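# Put phone on comic book, laptop on stand

## Task

Set the phone down so it lies flat with all of it resting on the comic book, and place the laptop, shut and with its top face upward, on the laptop stand so one of its long edges butts against the stand's lips; at the end neither gripper may be in contact with the phone or the laptop.

## Robot and tools

ROBOT. Two arms, left_arm and right_arm, each with a parallel two-finger gripper. The fingers point along the gripper's own +z axis and spread along its y axis. The reported hand point sits between the finger pads, roughly 1 cm short of the tips. Loose objects may occasionally get nudged by an outside push. Anything that ends up off the table, or is set down there and left, counts as failure.

FRAME. Everything uses the scene frame: origin at table-top height, halfway between the two arms' nominal bases, +z up, +x out across the table, and left_arm on the +y side (arm names do not match image left/right). True bases are offset from nominal; only a BASES line, if shown, gives their calibrated spots. Printed hand positions and orientations can be off by a few centimetres, more at long reach. Quaternions are given as wxyz.

ROW FORMAT (shared by execute_actions and move). One row is 14 numbers, each in [-1, 1], always covering both arms: dx, dy, dz, rx, ry, rz, opening for left_arm, then the same seven for right_arm. dx, dy, dz and rx, ry, rz are offsets, not poses: they are measured along the scene axes from that arm's Hand target as it stood when the action or move began, with rotation taken about the Hand target's position. 1.0 equals 0.6 m of travel or 180 degrees of turn; rx, ry, rz form a single rotation vector. A translation longer than 1.0 gets shortened along its direction. Opening is absolute, not an offset: +1 fully open (0.094 m), -1 closed. Sending all six pose numbers as 0 re-commands the current Hand target; a 0 in the opening slot is a real command (half open), so repeat the present opening to leave a gripper unchanged.

execute_actions(actions, cameras). actions is a list of up to 15 actions; each action is a list of up to 15 rows, each row lasting one 1/30 s step, and a short action repeats its final row until 15 steps pass. Every row in an action is offset from the action's starting Hand target, not from the prior row, and each new action starts from the updated Hand target, so sending the same offset twice moves twice. An empty list just reports state and images. cameras picks images: omitted, null or ["all"] gives all; [] gives none; unknown names invalidate the call.

move(target, speed, blend, opening_speed, blocking, cameras). target is one 14-number row or up to 15 rows; every row is an offset from the same starting Hand targets. Grippers travel straight lines, taking the short way round for turns, finishing together, lasting at least 0.5 s and capped at 10 s. speed: m/s per arm path, 0.002 to 4.3, default 0.25 (turns up to twice that in rad/s); one value or one per target. blend (m) rounds corners of a list. opening_speed (0.2 or more per second on the -1..+1 scale) ramps finger changes; use a low value for fragile or squashable items. Changed openings in later rows apply on arrival after everything comes to rest. blocking=false returns after about 0.5 s while motion continues. Moves do not avoid obstacles or the other arm; faster means more lag, drift and harder contact. Avoid paths passing near an arm's own base: they can flip its shoulder posture. The result adds a move: line with the ending (done, off_target, moving, held, fault) and any limits (paced = commanded pose clipped, held = steps withheld). done means at rest within 10 mm and 2 degrees; neither done nor off_target tells you about contact.

wait(seconds 0 to 10): let time pass holding commands; a running move keeps going. stop(): brake a running move (needs braking room). zoom_image(camera, region): camera is cam_head_left or cam_head_right (both 896x504); region [x0, y0, x1, y1] in pixels from the top-left, at most 504 by 504, on the latest image. finished_scene(scene): give the current scene number; this is irreversible, so only call it once the goal holds and the grippers are clear.

RESULT LINES. end_effector_position (m) and end_effector_quat_wxyz per gripper; Hand target (the last commanded pose after clipping, the base for next offsets); Tool commands; Joint positions (last value is finger opening in m); Joint velocities (may read within noise); Joint torques (include arm weight, offsets and noise; entries 3 and 4 wrap at ±28 N m); grip_measured on the command scale (reads up to about 2.7 mm wide when empty, narrower than a squeezed part); grip_effort_nm (motor effort, negative closing, not a pad force, never fully returns to zero). Orientation commands are clipped to within 40 degrees of the current one each step. Grippers often rest a centimetre or so off target from friction and weight; re-sending or adding the missing offset fixes that. An arm blocked by an object keeps pushing; command back past the gripper to release. To release a grip, command an opening clearly above grip_measured.

AVOID. Fast impacts, pressing targets far beyond contact, dropping or releasing moving items, grippers clamping the other arm or colliding with each other (can end the scene), and long holds of loads or stretched poses: motors heat, a MOTOR HOT line warns at 85 °C, and at 100 °C an OVER-TEMPERATURE FAULT drops that arm for 30 to 60 s or more. The clearance check may hold commands that bring an arm near the other's forearm. Joint ranges (rad): waist -2.880 to 2.880, shoulder 0.000 to 3.142, elbow 0.000 to 3.019 (straight at 2.964), wrist pitch -1.693 to 1.571, wrist yaw -1.571 to 1.571, wrist roll -2.094 to 2.094. The simulation keeps running while you compose replies.

Each tool is called after "Emit:" by a JSON object that holds its "op" and its "data".

## Session

Emit:
{"op": "execute_actions", "data": {"actions": []}}

Scene clock: 0.00 s.
left_arm: end_effector_position=(+0.4917, +0.7724, +0.2723) grip_measured=+1.000 grip_effort_nm=n/a end_effector_quat_wxyz=(+0.538, +0.343, +0.763, +0.102) | right_arm: end_effector_position=(+0.0817, -0.5453, +0.1551) grip_measured=+1.000 grip_effort_nm=n/a end_effector_quat_wxyz=(-0.018, +0.931, +0.365, +0.017)
Joint positions: left_arm=[1.045 1.959 1.826 -0.901 1.086 1.589 0.094] | right_arm=[-1.159 1.068 0.818 -1.355 -0.035 1.239 0.094]
Joint velocities: within noise
Joint torques (N m): no reading
Motor temperatures (°C): left_arm=[23 25 27 24 28 25 28] | right_arm=[27 30 27 25 24 24 25]
Heat: left arm: hottest wrist yaw 28 °C; right arm: hottest shoulder 30 °C.
Hand target: left_arm +0.4939, +0.7763, +0.2941; +0.539, +0.352, +0.755, +0.121 | right_arm +0.0850, -0.5527, +0.1634; -0.006, +0.931, +0.366, +0.017
Tool commands: left_gripper/opening=+1.0 right_gripper/opening=+1.0

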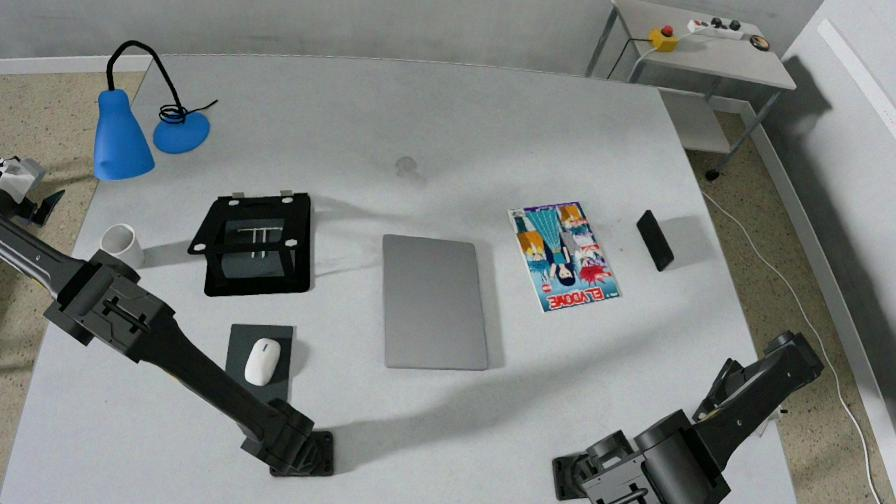

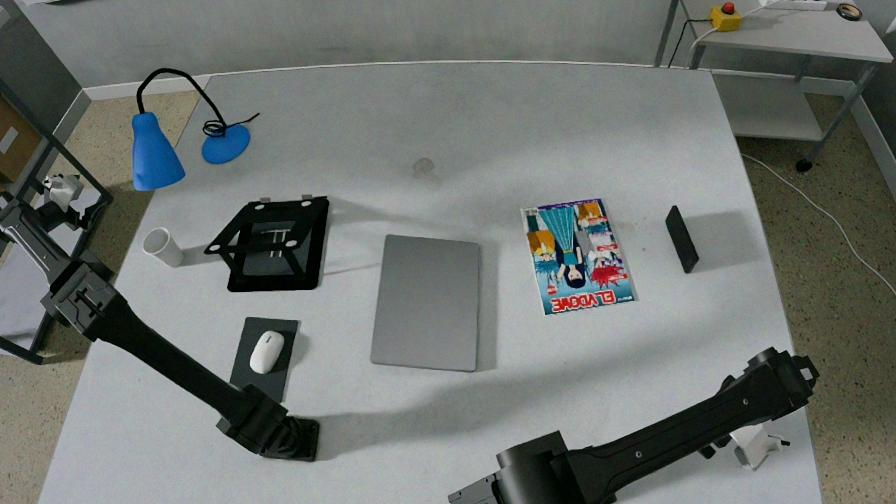

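Emit:
{"op": "zoom_image", "data": {"camera": "cam_head_left", "region": [170, 170, 350, 310]}}

Emit:
{"op": "zoom_image", "data": {"camera": "cam_head_right", "region": [190, 170, 370, 310]}}

Emit:
{"op": "zoom_image", "data": {"camera": "cam_head_left", "region": [360, 210, 540, 390]}}

Emit:
{"op": "zoom_image", "data": {"camera": "cam_head_right", "region": [500, 180, 720, 330]}}

Emit:
{"op": "zoom_image", "data": {"camera": "cam_head_left", "region": [500, 300, 850, 504]}}

Scaled by 2.800.

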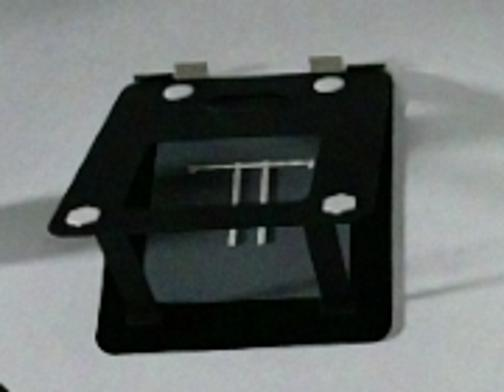

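Scaled by 2.800.

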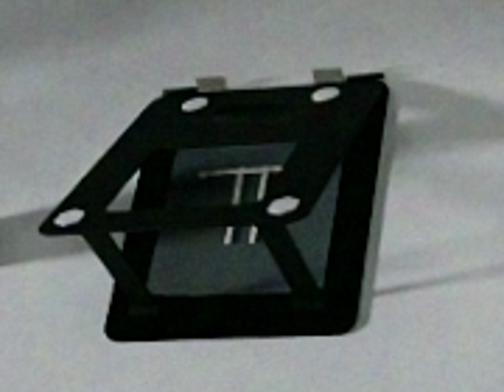

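Scaled by 2.800.

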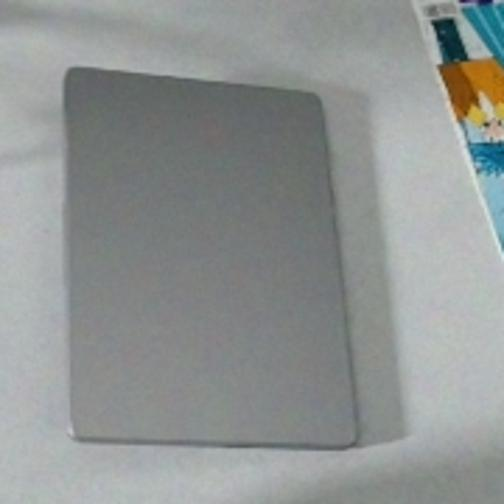

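Scaled by 2.291.

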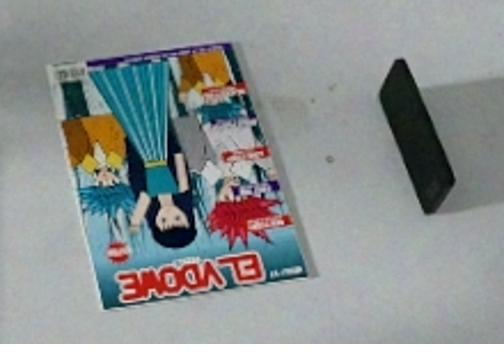

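Scaled by 1.440.

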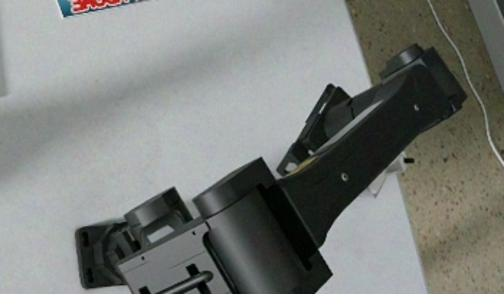

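Emit:
{"op": "move", "data": {"target": [-0.323,-0.71,0.12,0.078,0.364,0,1,0.6,0.2,0.1,0,0,0,-1]}}

Scene clock: 33.13 s.
left_arm: end_effector_position=(+0.3017, +0.3553, +0.3695) grip_measured=+1.000 grip_effort_nm=0.022 end_effector_quat_wxyz=(+0.077, +0.417, +0.902, +0.081) | right_arm: end_effector_position=(+0.4258, -0.4322, +0.2114) grip_measured=-0.991 grip_effort_nm=-0.496 end_effector_quat_wxyz=(-0.020, +0.923, +0.383, +0.011)
Joint positions: left_arm=[0.368 1.007 1.333 -1.673 0.004 1.264 0.094] | right_arm=[-0.284 1.582 1.447 -1.443 -0.045 2.075 0]
Joint velocities: within noise
Joint torques (N m): left_arm=[-2.61 -6.24 9.61 0.27 0 -0.1] | right_arm=[1.08 -14.51 12.64 -0.31 0.02 0.22]
Motor temperatures (°C): left_arm=[23 28 30 24 28 24 27] | right_arm=[27 31 33 25 24 24 25]
Heat: left arm: hottest elbow 30 °C; right arm: hottest elbow 33 °C.
Hand target: left_arm +0.3001, +0.3503, +0.3661; +0.001, +0.422, +0.907, -0.002 | right_arm +0.4449, -0.4328, +0.2235; -0.006, +0.931, +0.365, +0.017
Off the commanded pose: left_arm 0.006 m, 13 deg | right_arm 0.023 m, 3 deg.
joint sent to its limit (left arm) — joint 4 (wrist pitch), lower limit. The joint targets are off in orientation, not in position.
joint sent to its limit (right arm) — joint 6 (wrist roll), upper limit. The joint targets still meet the commanded pose.
move: off_target (left_arm, right_arm)

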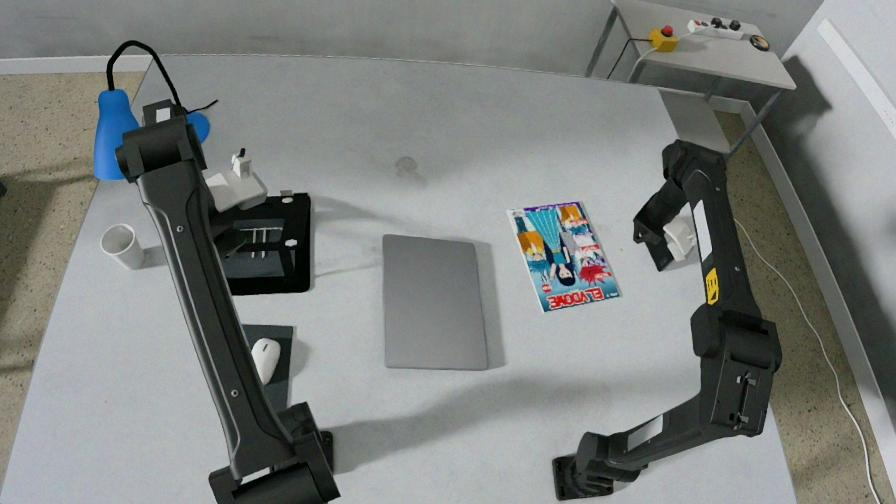

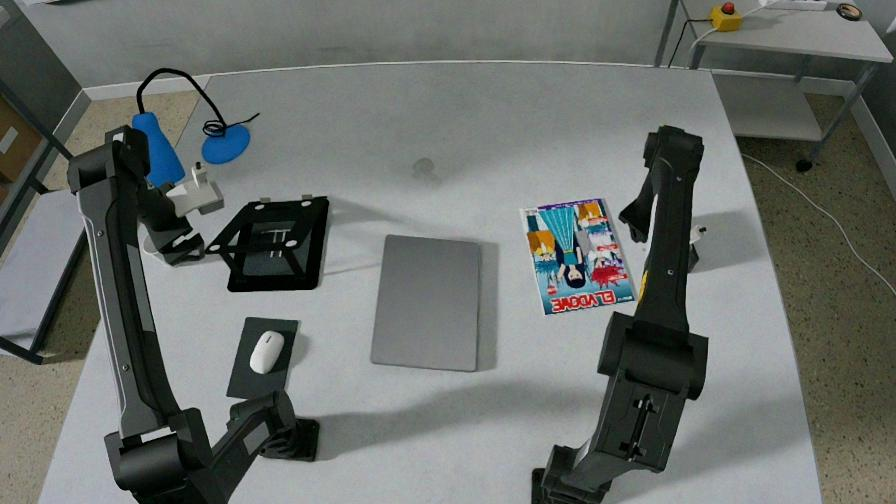

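Emit:
{"op": "move", "data": {"target": [[0.667,-0.333,-0.1,0,0,0,-1,-0.24,0.305,-0.24,0,0,0,-1],[0.667,-0.333,-0.4,0,0,0,-1,-0.24,0.305,-0.26,0,0,0,-1]]}}

Emit:
{"op": "zoom_image", "data": {"camera": "cam_head_left", "region": [300, 100, 660, 420]}}

Emit:
{"op": "zoom_image", "data": {"camera": "cam_head_right", "region": [300, 100, 660, 420]}}

Scene clock: 41.83 s.
left_arm: end_effector_position=(+0.6995, +0.1569, +0.1274) grip_measured=-0.981 grip_effort_nm=-0.994 end_effector_quat_wxyz=(-0.003, +0.422, +0.907, -0.002) | right_arm: end_effector_position=(+0.3049, -0.2539, +0.0721) grip_measured=-0.991 grip_effort_nm=-0.486 end_effector_quat_wxyz=(-0.100, +0.842, +0.527, +0.047)
Joint positions: left_arm=[-0.155 2.183 2.11 -1.505 0.002 0.744 0.001] | right_arm=[0.049 1.377 0.821 -1.03 -0.221 2.076 0]
Joint velocities: within noise
Joint torques (N m): left_arm=[-2.67 -24.64 10.06 0.88 0.15 -0.09] | right_arm=[1.32 -10.93 5.97 0.4 -0.03 0.23]
Motor temperatures (°C): left_arm=[23 27 31 24 28 24 28] | right_arm=[27 31 34 25 24 24 25]
Heat: left arm: hottest elbow 31 °C; right arm: hottest elbow 34 °C.
Hand target: left_arm +0.7004, +0.1504, +0.1261; +0.001, +0.422, +0.907, -0.002 | right_arm +0.3009, -0.2497, +0.0675; -0.006, +0.931, +0.365, +0.017
Off the commanded pose: left_arm 0.007 m, 1 deg | right_arm 0.007 m, 24 deg.
joint sent to its limit (right arm) — joint 6 (wrist roll), upper limit. The joint targets are off in orientation, not in position.
move: off_target (right_arm)

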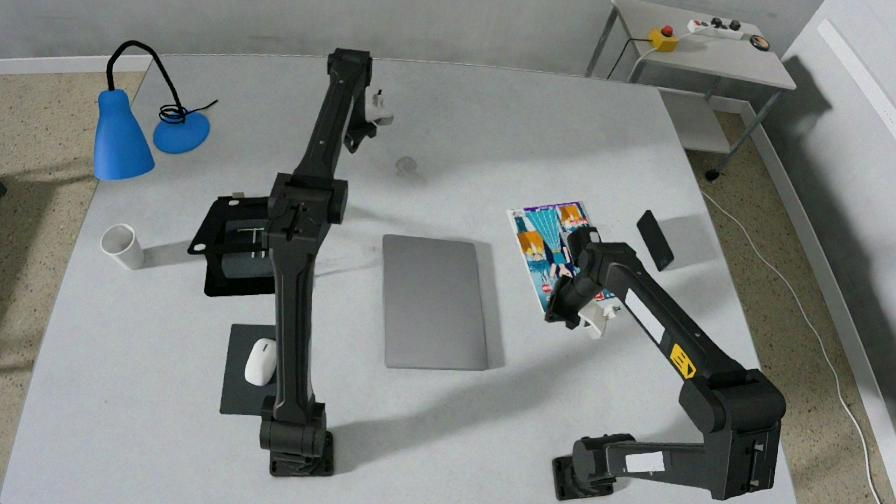

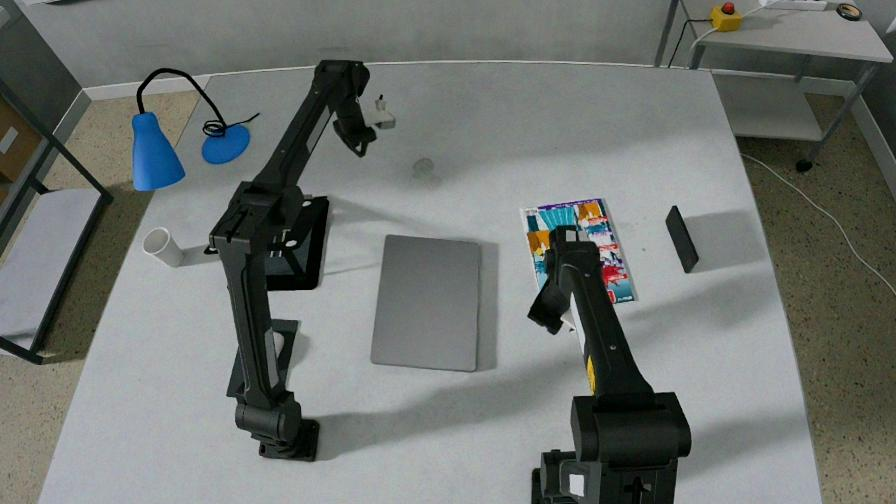

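Scaled by 1.400.

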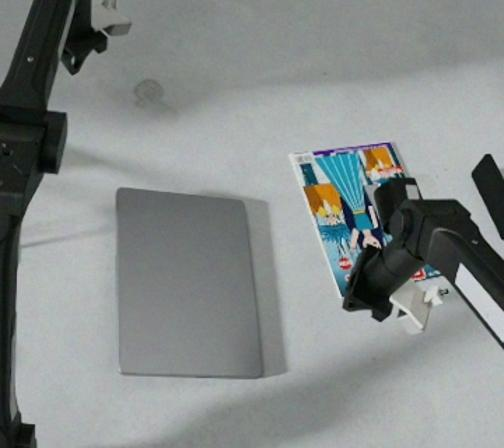

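Scaled by 1.400.

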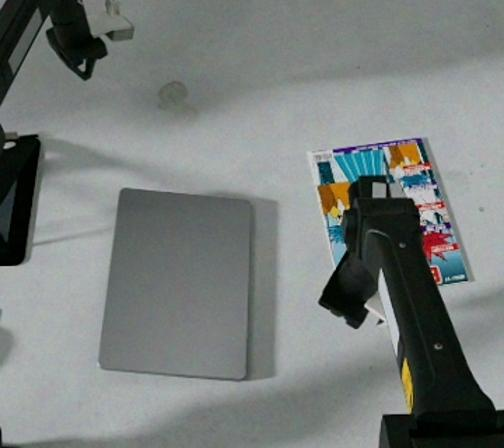

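Emit:
{"op": "zoom_image", "data": {"camera": "cam_head_left", "region": [600, 180, 720, 300]}}

Emit:
{"op": "zoom_image", "data": {"camera": "cam_head_right", "region": [620, 180, 740, 300]}}

Scaled by 4.200.

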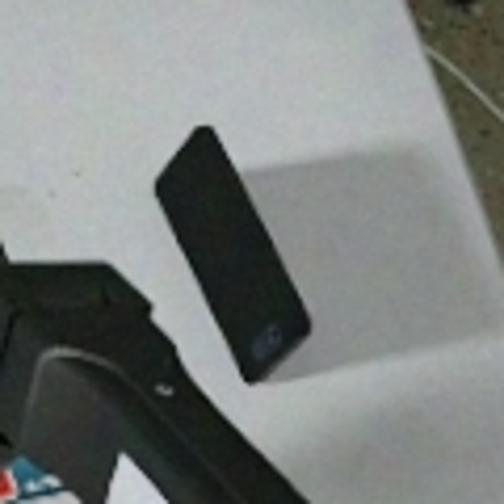

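Scaled by 4.200.

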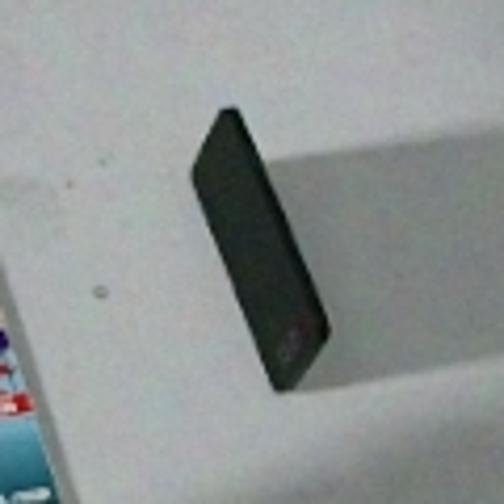

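Emit:
{"op": "move", "data": {"target": [0,0,0,0,0,0,-1,0.28,-0.333,0.22,-0.306,-0.175,0.793,0], "speed": 0.4}}

Emit:
{"op": "zoom_image", "data": {"camera": "cam_head_left", "region": [540, 130, 760, 350]}}

Emit:
{"op": "zoom_image", "data": {"camera": "cam_head_right", "region": [540, 130, 760, 350]}}

Scene clock: 82.93 s.
left_arm: end_effector_position=(+0.6995, +0.1569, +0.1274) grip_measured=-0.981 grip_effort_nm=-0.994 end_effector_quat_wxyz=(-0.003, +0.422, +0.907, -0.002) | right_arm: end_effector_position=(+0.4504, -0.4353, +0.1804) grip_measured=-0.001 grip_effort_nm=0.061 end_effector_quat_wxyz=(+0.364, -0.134, +0.919, +0.066)
Joint positions: left_arm=[-0.155 2.183 2.11 -1.505 0.002 0.744 0.001] | right_arm=[-0.423 1.358 0.957 -0.562 -0.482 -0.554 0.047]
Joint velocities: within noise
Joint torques (N m): left_arm=[-2.9 -24.23 9.77 0.66 0.11 -0.06] | right_arm=[-0.38 -11.05 13.18 0.68 -0.31 0.07]
Motor temperatures (°C): left_arm=[23 30 32 24 27 24 29] | right_arm=[27 31 33 25 24 23 25]
Heat: left arm: hottest elbow 32 °C; right arm: hottest elbow 33 °C.
Hand target: left_arm +0.7004, +0.1504, +0.1261; +0.001, +0.422, +0.907, -0.002 | right_arm +0.4689, -0.4496, +0.1995; +0.377, -0.136, +0.915, +0.055
Off the commanded pose: left_arm 0.007 m, 1 deg | right_arm 0.030 m, 2 deg.
move: off_target (right_arm)

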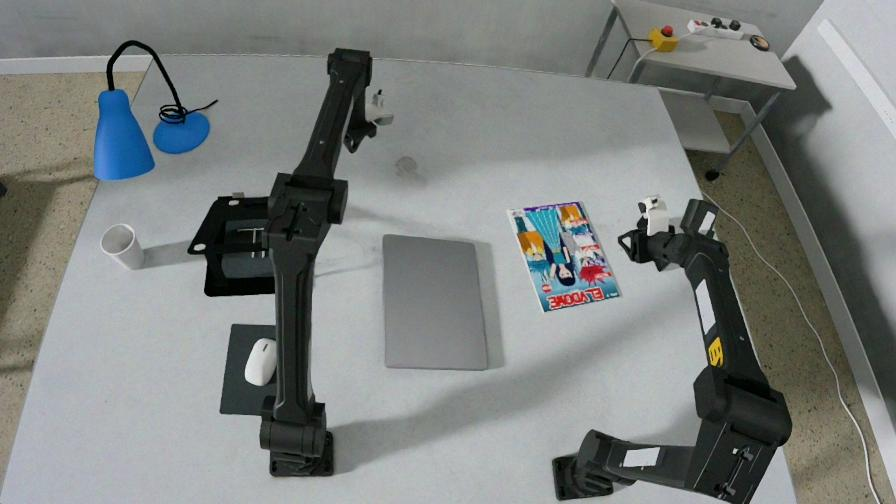

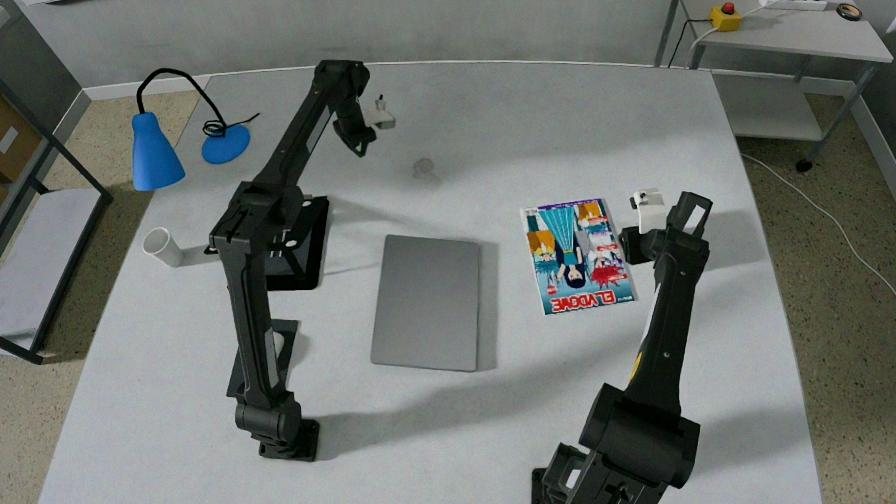

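Scaled by 2.291.

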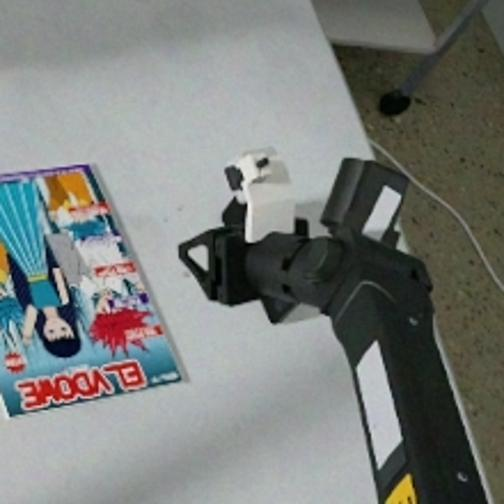

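Scaled by 2.291.

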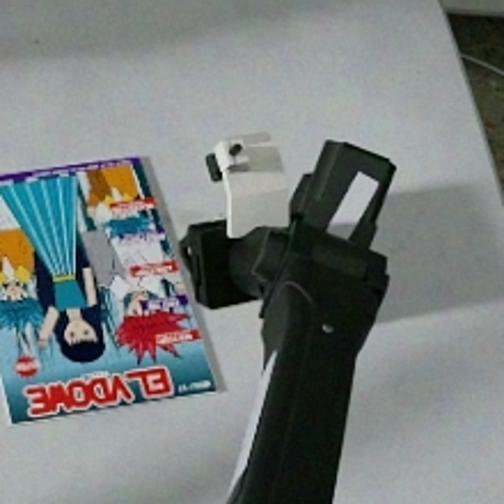

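Emit:
{"op": "move", "data": {"target": [0,0,0,0,0,0,-1,0.033,-0.05,-0.133,0,0,0,1]}}

Emit:
{"op": "zoom_image", "data": {"camera": "cam_head_left", "region": [580, 150, 740, 310]}}

Emit:
{"op": "zoom_image", "data": {"camera": "cam_head_right", "region": [580, 150, 740, 310]}}

Scene clock: 92.10 s.
left_arm: end_effector_position=(+0.6995, +0.1569, +0.1274) grip_measured=-0.981 grip_effort_nm=-0.989 end_effector_quat_wxyz=(-0.003, +0.422, +0.907, -0.002) | right_arm: end_effector_position=(+0.4760, -0.4681, +0.1099) grip_measured=+0.999 grip_effort_nm=0.061 end_effector_quat_wxyz=(+0.362, -0.133, +0.920, +0.067)
Joint positions: left_arm=[-0.155 2.183 2.11 -1.505 0.002 0.744 0.001] | right_arm=[-0.468 1.551 0.957 -0.392 -0.508 -0.593 0.094]
Joint velocities: within noise
Joint torques (N m): left_arm=[-2.78 -24.59 10.11 0.69 0.1 -0.09] | right_arm=[-0.32 -14.27 10.04 1.52 -0.32 0.09]
Motor temperatures (°C): left_arm=[23 30 33 24 27 24 29] | right_arm=[27 32 36 25 24 23 25]
Heat: left arm: hottest elbow 33 °C; right arm: hottest elbow 36 °C.
Hand target: left_arm +0.7004, +0.1504, +0.1261; +0.001, +0.422, +0.907, -0.002 | right_arm +0.4888, -0.4796, +0.1198; +0.377, -0.136, +0.915, +0.055
Off the commanded pose: left_arm 0.007 m, 1 deg | right_arm 0.020 m, 2 deg.
move: off_target (right_arm)

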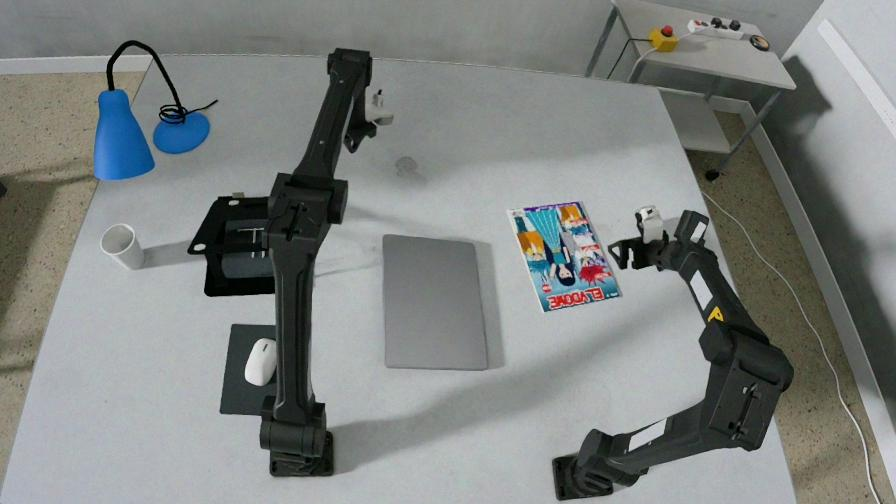

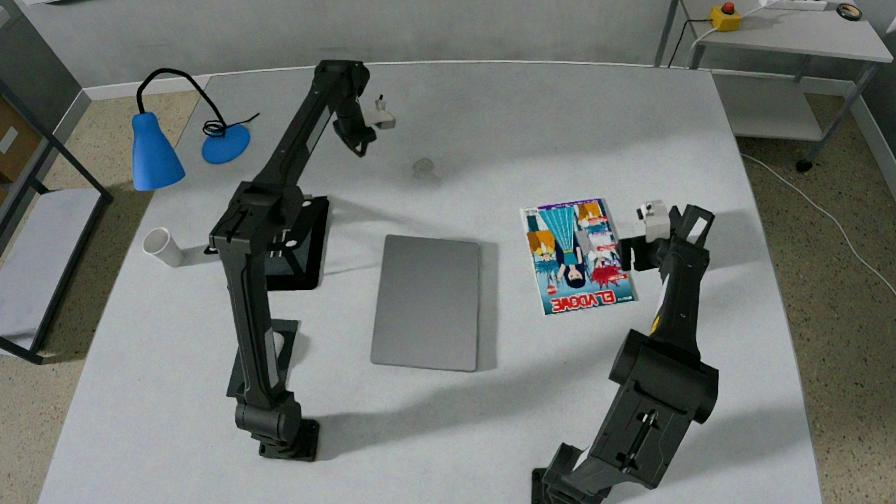

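Scaled by 3.150.

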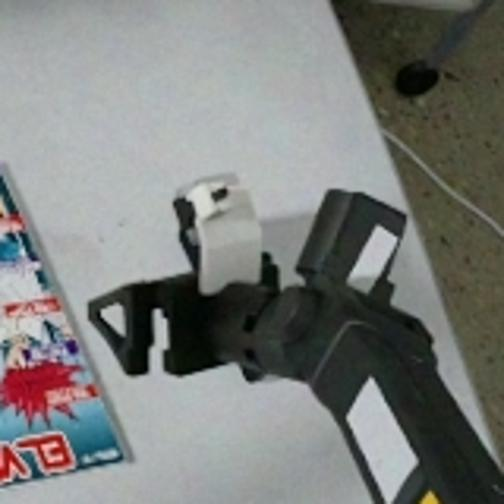

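Scaled by 3.150.

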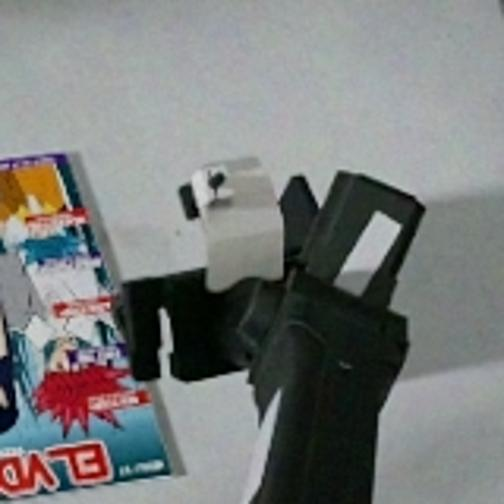

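Emit:
{"op": "move", "data": {"target": [0,0,0,0,0,0,-1,0.035,0,-0.09,0,0,0,1], "speed": 0.1}}

Emit:
{"op": "zoom_image", "data": {"camera": "cam_head_left", "region": [580, 150, 740, 310]}}

Emit:
{"op": "zoom_image", "data": {"camera": "cam_head_right", "region": [580, 150, 740, 310]}}

Scene clock: 124.40 s.
left_arm: end_effector_position=(+0.6995, +0.1569, +0.1274) grip_measured=-0.981 grip_effort_nm=-0.994 end_effector_quat_wxyz=(-0.003, +0.422, +0.907, -0.002) | right_arm: end_effector_position=(+0.4955, -0.4788, +0.0633) grip_measured=+0.999 grip_effort_nm=0.066 end_effector_quat_wxyz=(+0.369, -0.133, +0.918, +0.059)
Joint positions: left_arm=[-0.155 2.183 2.11 -1.505 0.002 0.744 0.001] | right_arm=[-0.467 1.677 0.957 -0.244 -0.5 -0.589 0.094]
Joint velocities: within noise
Joint torques (N m): left_arm=[-2.02 -24.64 9.95 0.72 0.15 -0.1] | right_arm=[1.14 -14.86 9.14 1.54 -0.18 0.18]
Motor temperatures (°C): left_arm=[23 31 33 24 27 24 29] | right_arm=[27 32 39 25 24 23 25]
Heat: left arm: hottest elbow 33 °C; right arm: hottest elbow 39 °C.
Hand target: left_arm +0.7004, +0.1504, +0.1261; +0.001, +0.422, +0.907, -0.002 | right_arm +0.5098, -0.4795, +0.0657; +0.377, -0.136, +0.915, +0.056
Off the commanded pose: left_arm 0.007 m, 1 deg | right_arm 0.014 m, 1 deg.
move: off_target (right_arm)

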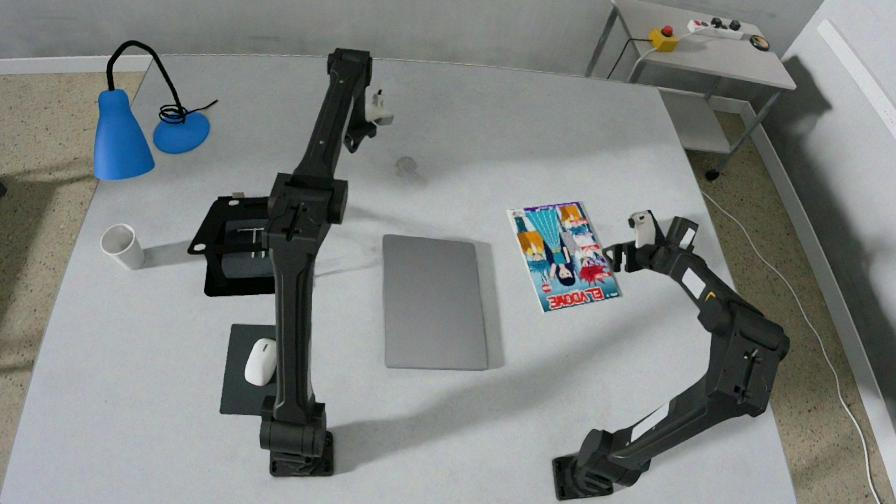

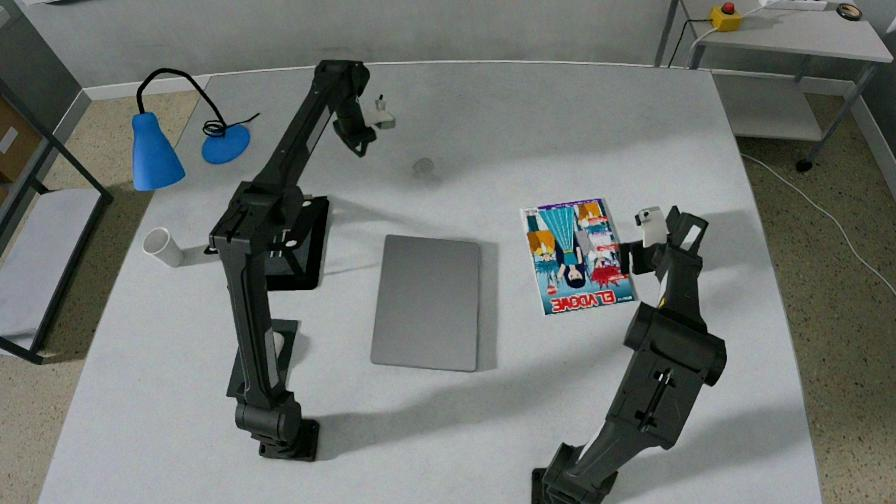

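Scaled by 3.150.

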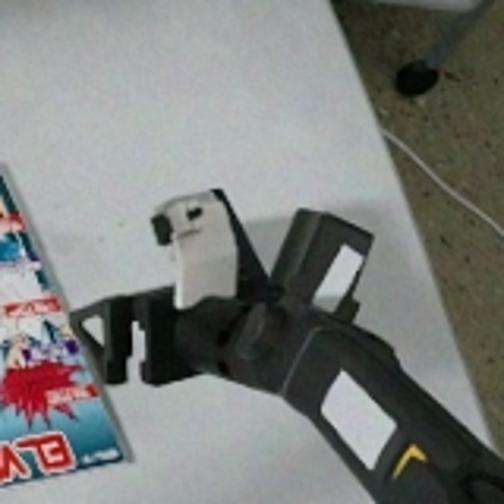

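Scaled by 3.150.

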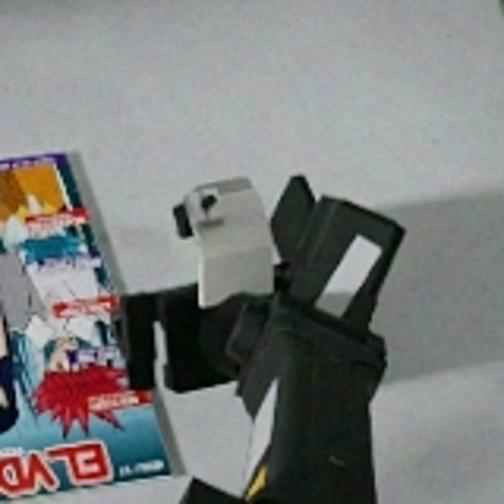

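Emit:
{"op": "move", "data": {"target": [0,0,0,0,0,0,-1,0,0,0,0,0,0,-0.9], "opening_speed": 0.5}}

Emit:
{"op": "zoom_image", "data": {"camera": "cam_head_left", "region": [580, 150, 740, 310]}}

Emit:
{"op": "zoom_image", "data": {"camera": "cam_head_right", "region": [580, 150, 740, 310]}}

Scene clock: 131.27 s.
left_arm: end_effector_position=(+0.6995, +0.1569, +0.1274) grip_measured=-0.981 grip_effort_nm=-0.994 end_effector_quat_wxyz=(-0.003, +0.422, +0.907, -0.002) | right_arm: end_effector_position=(+0.4955, -0.4788, +0.0633) grip_measured=-0.898 grip_effort_nm=-0.081 end_effector_quat_wxyz=(+0.369, -0.132, +0.918, +0.059)
Joint positions: left_arm=[-0.155 2.183 2.11 -1.505 0.002 0.744 0.001] | right_arm=[-0.467 1.677 0.957 -0.244 -0.5 -0.589 0.005]
Joint velocities: within noise
Joint torques (N m): left_arm=[-2.2 -25.05 9.85 0.81 0.14 -0.02] | right_arm=[1.2 -14.97 9.05 1.54 -0.18 0.21]
Motor temperatures (°C): left_arm=[23 31 33 24 27 24 29] | right_arm=[27 32 39 25 24 23 25]
Heat: left arm: hottest elbow 33 °C; right arm: hottest elbow 39 °C.
Hand target: left_arm +0.7004, +0.1504, +0.1261; +0.001, +0.422, +0.907, -0.002 | right_arm +0.5097, -0.4795, +0.0657; +0.377, -0.136, +0.915, +0.056
Off the commanded pose: left_arm 0.007 m, 1 deg | right_arm 0.014 m, 1 deg.
move: off_target (right_arm)

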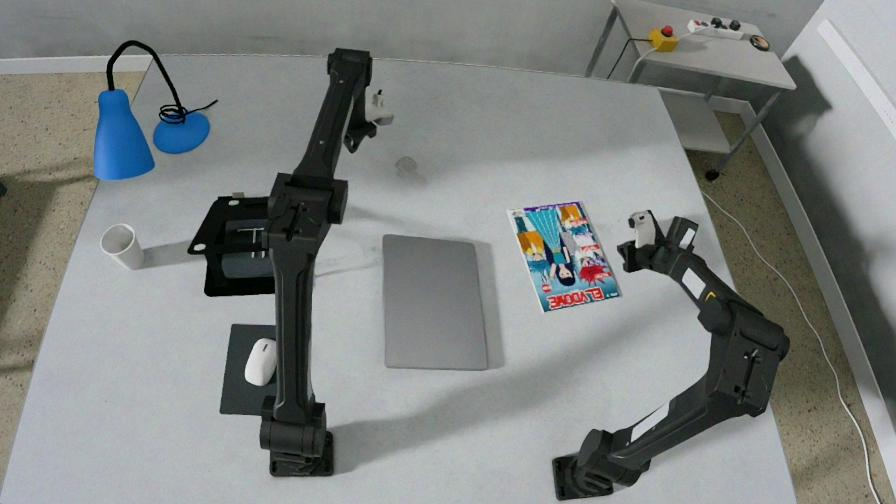

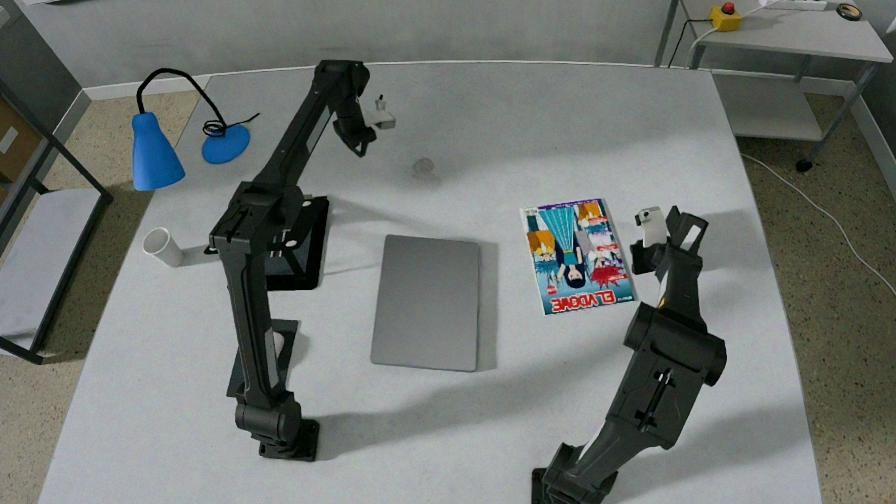

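Scaled by 3.150.

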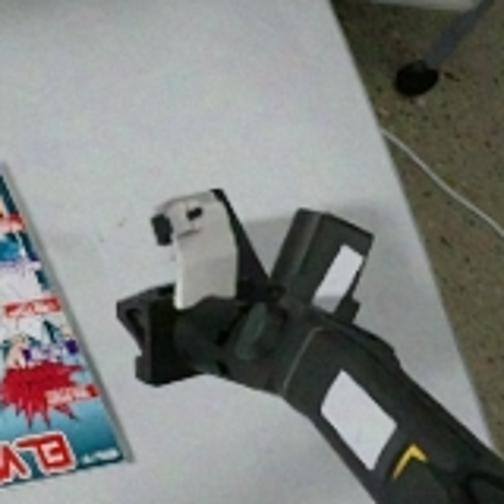

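Scaled by 3.150.

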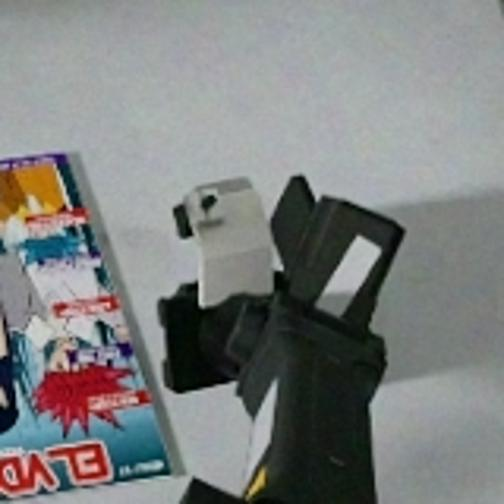

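Emit:
{"op": "move", "data": {"target": [[0,0,0,0,0,0,-1,0,0,0.1,0,0,0,-0.9],[0,0,0,0,0,0,-1,0.025,-0.09,0.1,0,0,0,-0.9]]}}

Emit:
{"op": "zoom_image", "data": {"camera": "cam_head_left", "region": [580, 150, 740, 310]}}

Emit:
{"op": "zoom_image", "data": {"camera": "cam_head_right", "region": [580, 150, 740, 310]}}

Scene clock: 138.03 s.
left_arm: end_effector_position=(+0.6995, +0.1569, +0.1274) grip_measured=-0.981 grip_effort_nm=-0.999 end_effector_quat_wxyz=(-0.003, +0.422, +0.907, -0.002) | right_arm: end_effector_position=(+0.5073, -0.5232, +0.1131) grip_measured=-0.899 grip_effort_nm=-0.081 end_effector_quat_wxyz=(+0.367, -0.129, +0.919, +0.064)
Joint positions: left_arm=[-0.155 2.183 2.11 -1.505 0.002 0.744 0.001] | right_arm=[-0.539 1.67 1.117 -0.452 -0.543 -0.652 0.005]
Joint velocities: within noise
Joint torques (N m): left_arm=[-2.37 -24.76 9.8 0.68 0.1 -0.07] | right_arm=[0.38 -16.03 11.93 0.64 -0.33 0.07]
Motor temperatures (°C): left_arm=[23 32 33 24 27 24 29] | right_arm=[27 32 39 25 24 23 25]
Heat: left arm: hottest elbow 33 °C; right arm: hottest elbow 39 °C.
Hand target: left_arm +0.7004, +0.1504, +0.1261; +0.001, +0.422, +0.907, -0.002 | right_arm +0.5247, -0.5335, +0.1256; +0.376, -0.136, +0.915, +0.056
Off the commanded pose: left_arm 0.007 m, 1 deg | right_arm 0.024 m, 2 deg.
move: off_target (right_arm)

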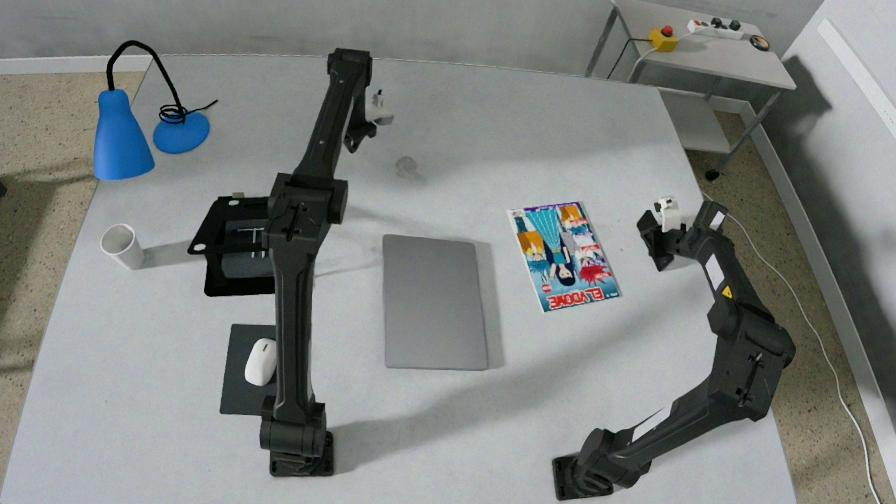

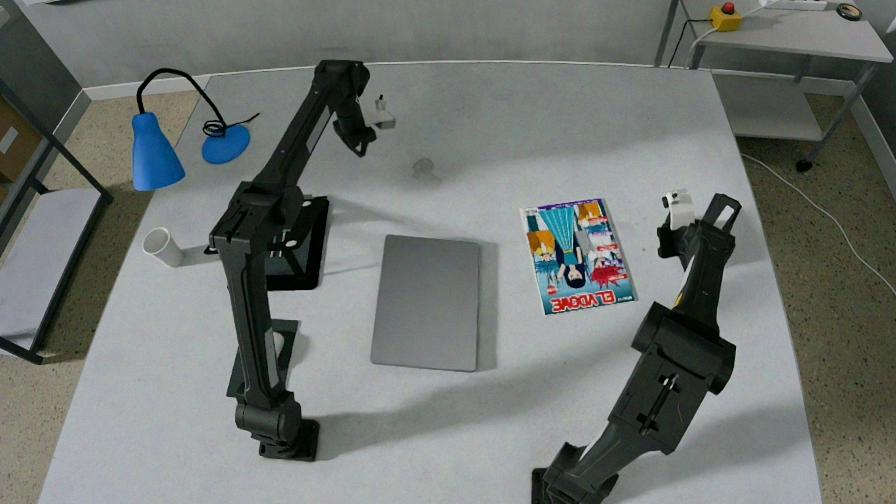

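Scaled by 3.150.

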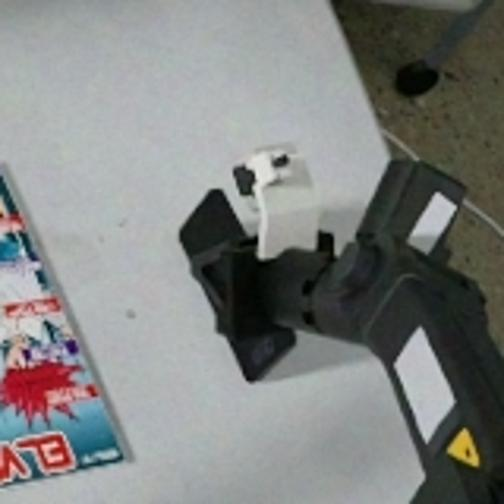

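Scaled by 3.150.

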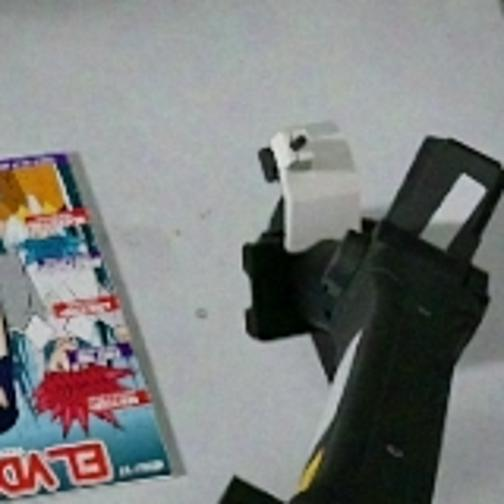

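Emit:
{"op": "move", "data": {"target": [0,0,0,0,0,0,-1,0.02,-0.08,0,0,0,0,0]}}

Emit:
{"op": "zoom_image", "data": {"camera": "cam_head_left", "region": [580, 150, 740, 310]}}

Emit:
{"op": "zoom_image", "data": {"camera": "cam_head_right", "region": [580, 150, 740, 310]}}

Scene clock: 144.03 s.
left_arm: end_effector_position=(+0.6995, +0.1569, +0.1274) grip_measured=-0.981 grip_effort_nm=-0.994 end_effector_quat_wxyz=(-0.003, +0.422, +0.907, -0.002) | right_arm: end_effector_position=(+0.5198, -0.5678, +0.1160) grip_measured=-0.001 grip_effort_nm=0.066 end_effector_quat_wxyz=(+0.368, -0.131, +0.918, +0.064)
Joint positions: left_arm=[-0.155 2.183 2.11 -1.505 0.002 0.744 0.001] | right_arm=[-0.6 1.748 1.234 -0.522 -0.578 -0.716 0.047]
Joint velocities: within noise
Joint torques (N m): left_arm=[-2.02 -25.41 9.91 0.65 0.12 -0.03] | right_arm=[0.09 -16.97 12.37 0.57 -0.36 0.1]
Motor temperatures (°C): left_arm=[23 32 33 24 27 24 29] | right_arm=[27 32 38 25 24 23 25]
Heat: left arm: hottest elbow 33 °C; right arm: hottest elbow 38 °C.
Hand target: left_arm +0.7004, +0.1504, +0.1261; +0.001, +0.422, +0.907, -0.002 | right_arm +0.5367, -0.5815, +0.1257; +0.377, -0.136, +0.915, +0.056
Off the commanded pose: left_arm 0.007 m, 1 deg | right_arm 0.024 m, 2 deg.
move: off_target (right_arm)

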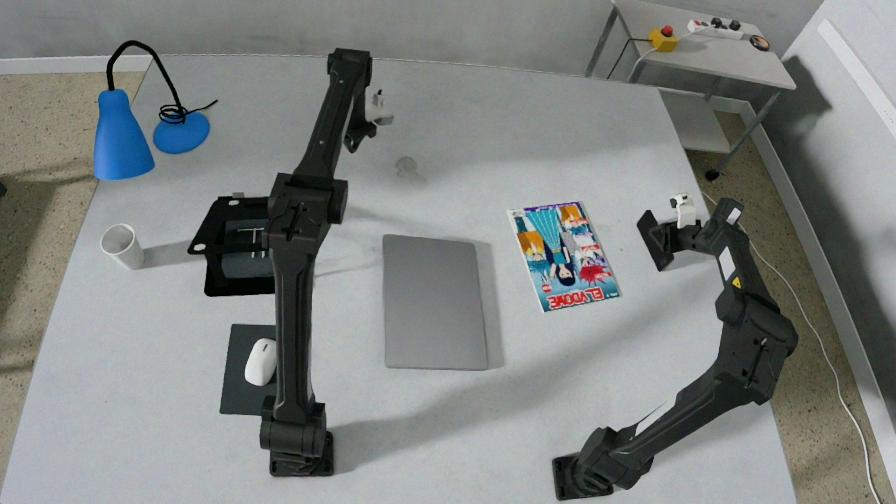

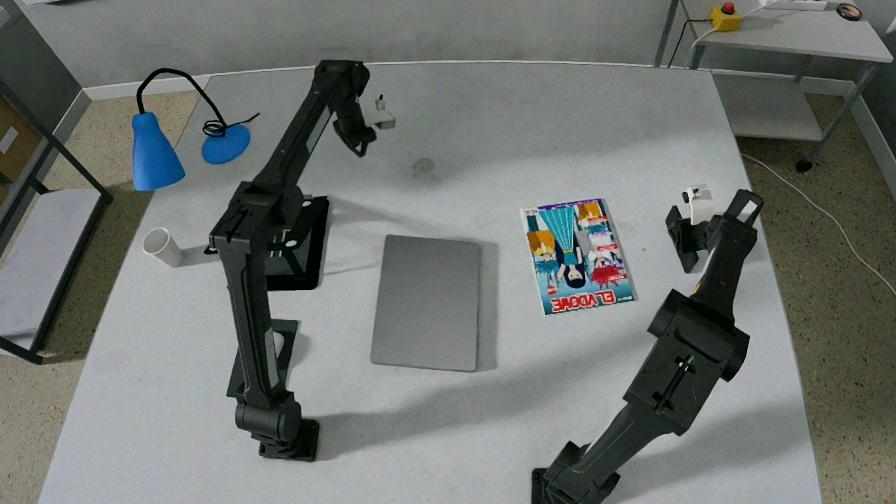

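Scaled by 3.150.

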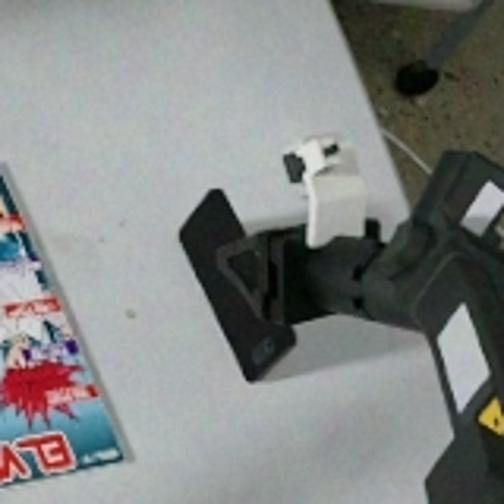

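Scaled by 3.150.

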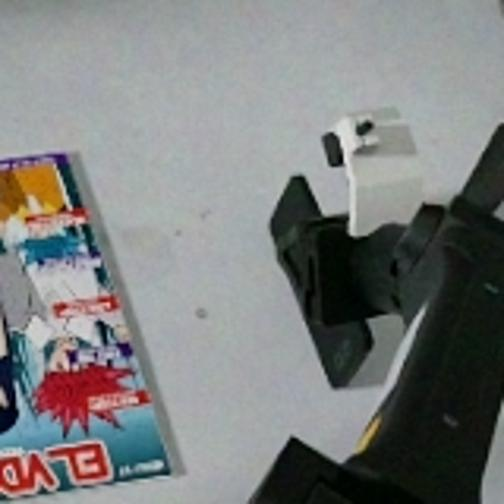

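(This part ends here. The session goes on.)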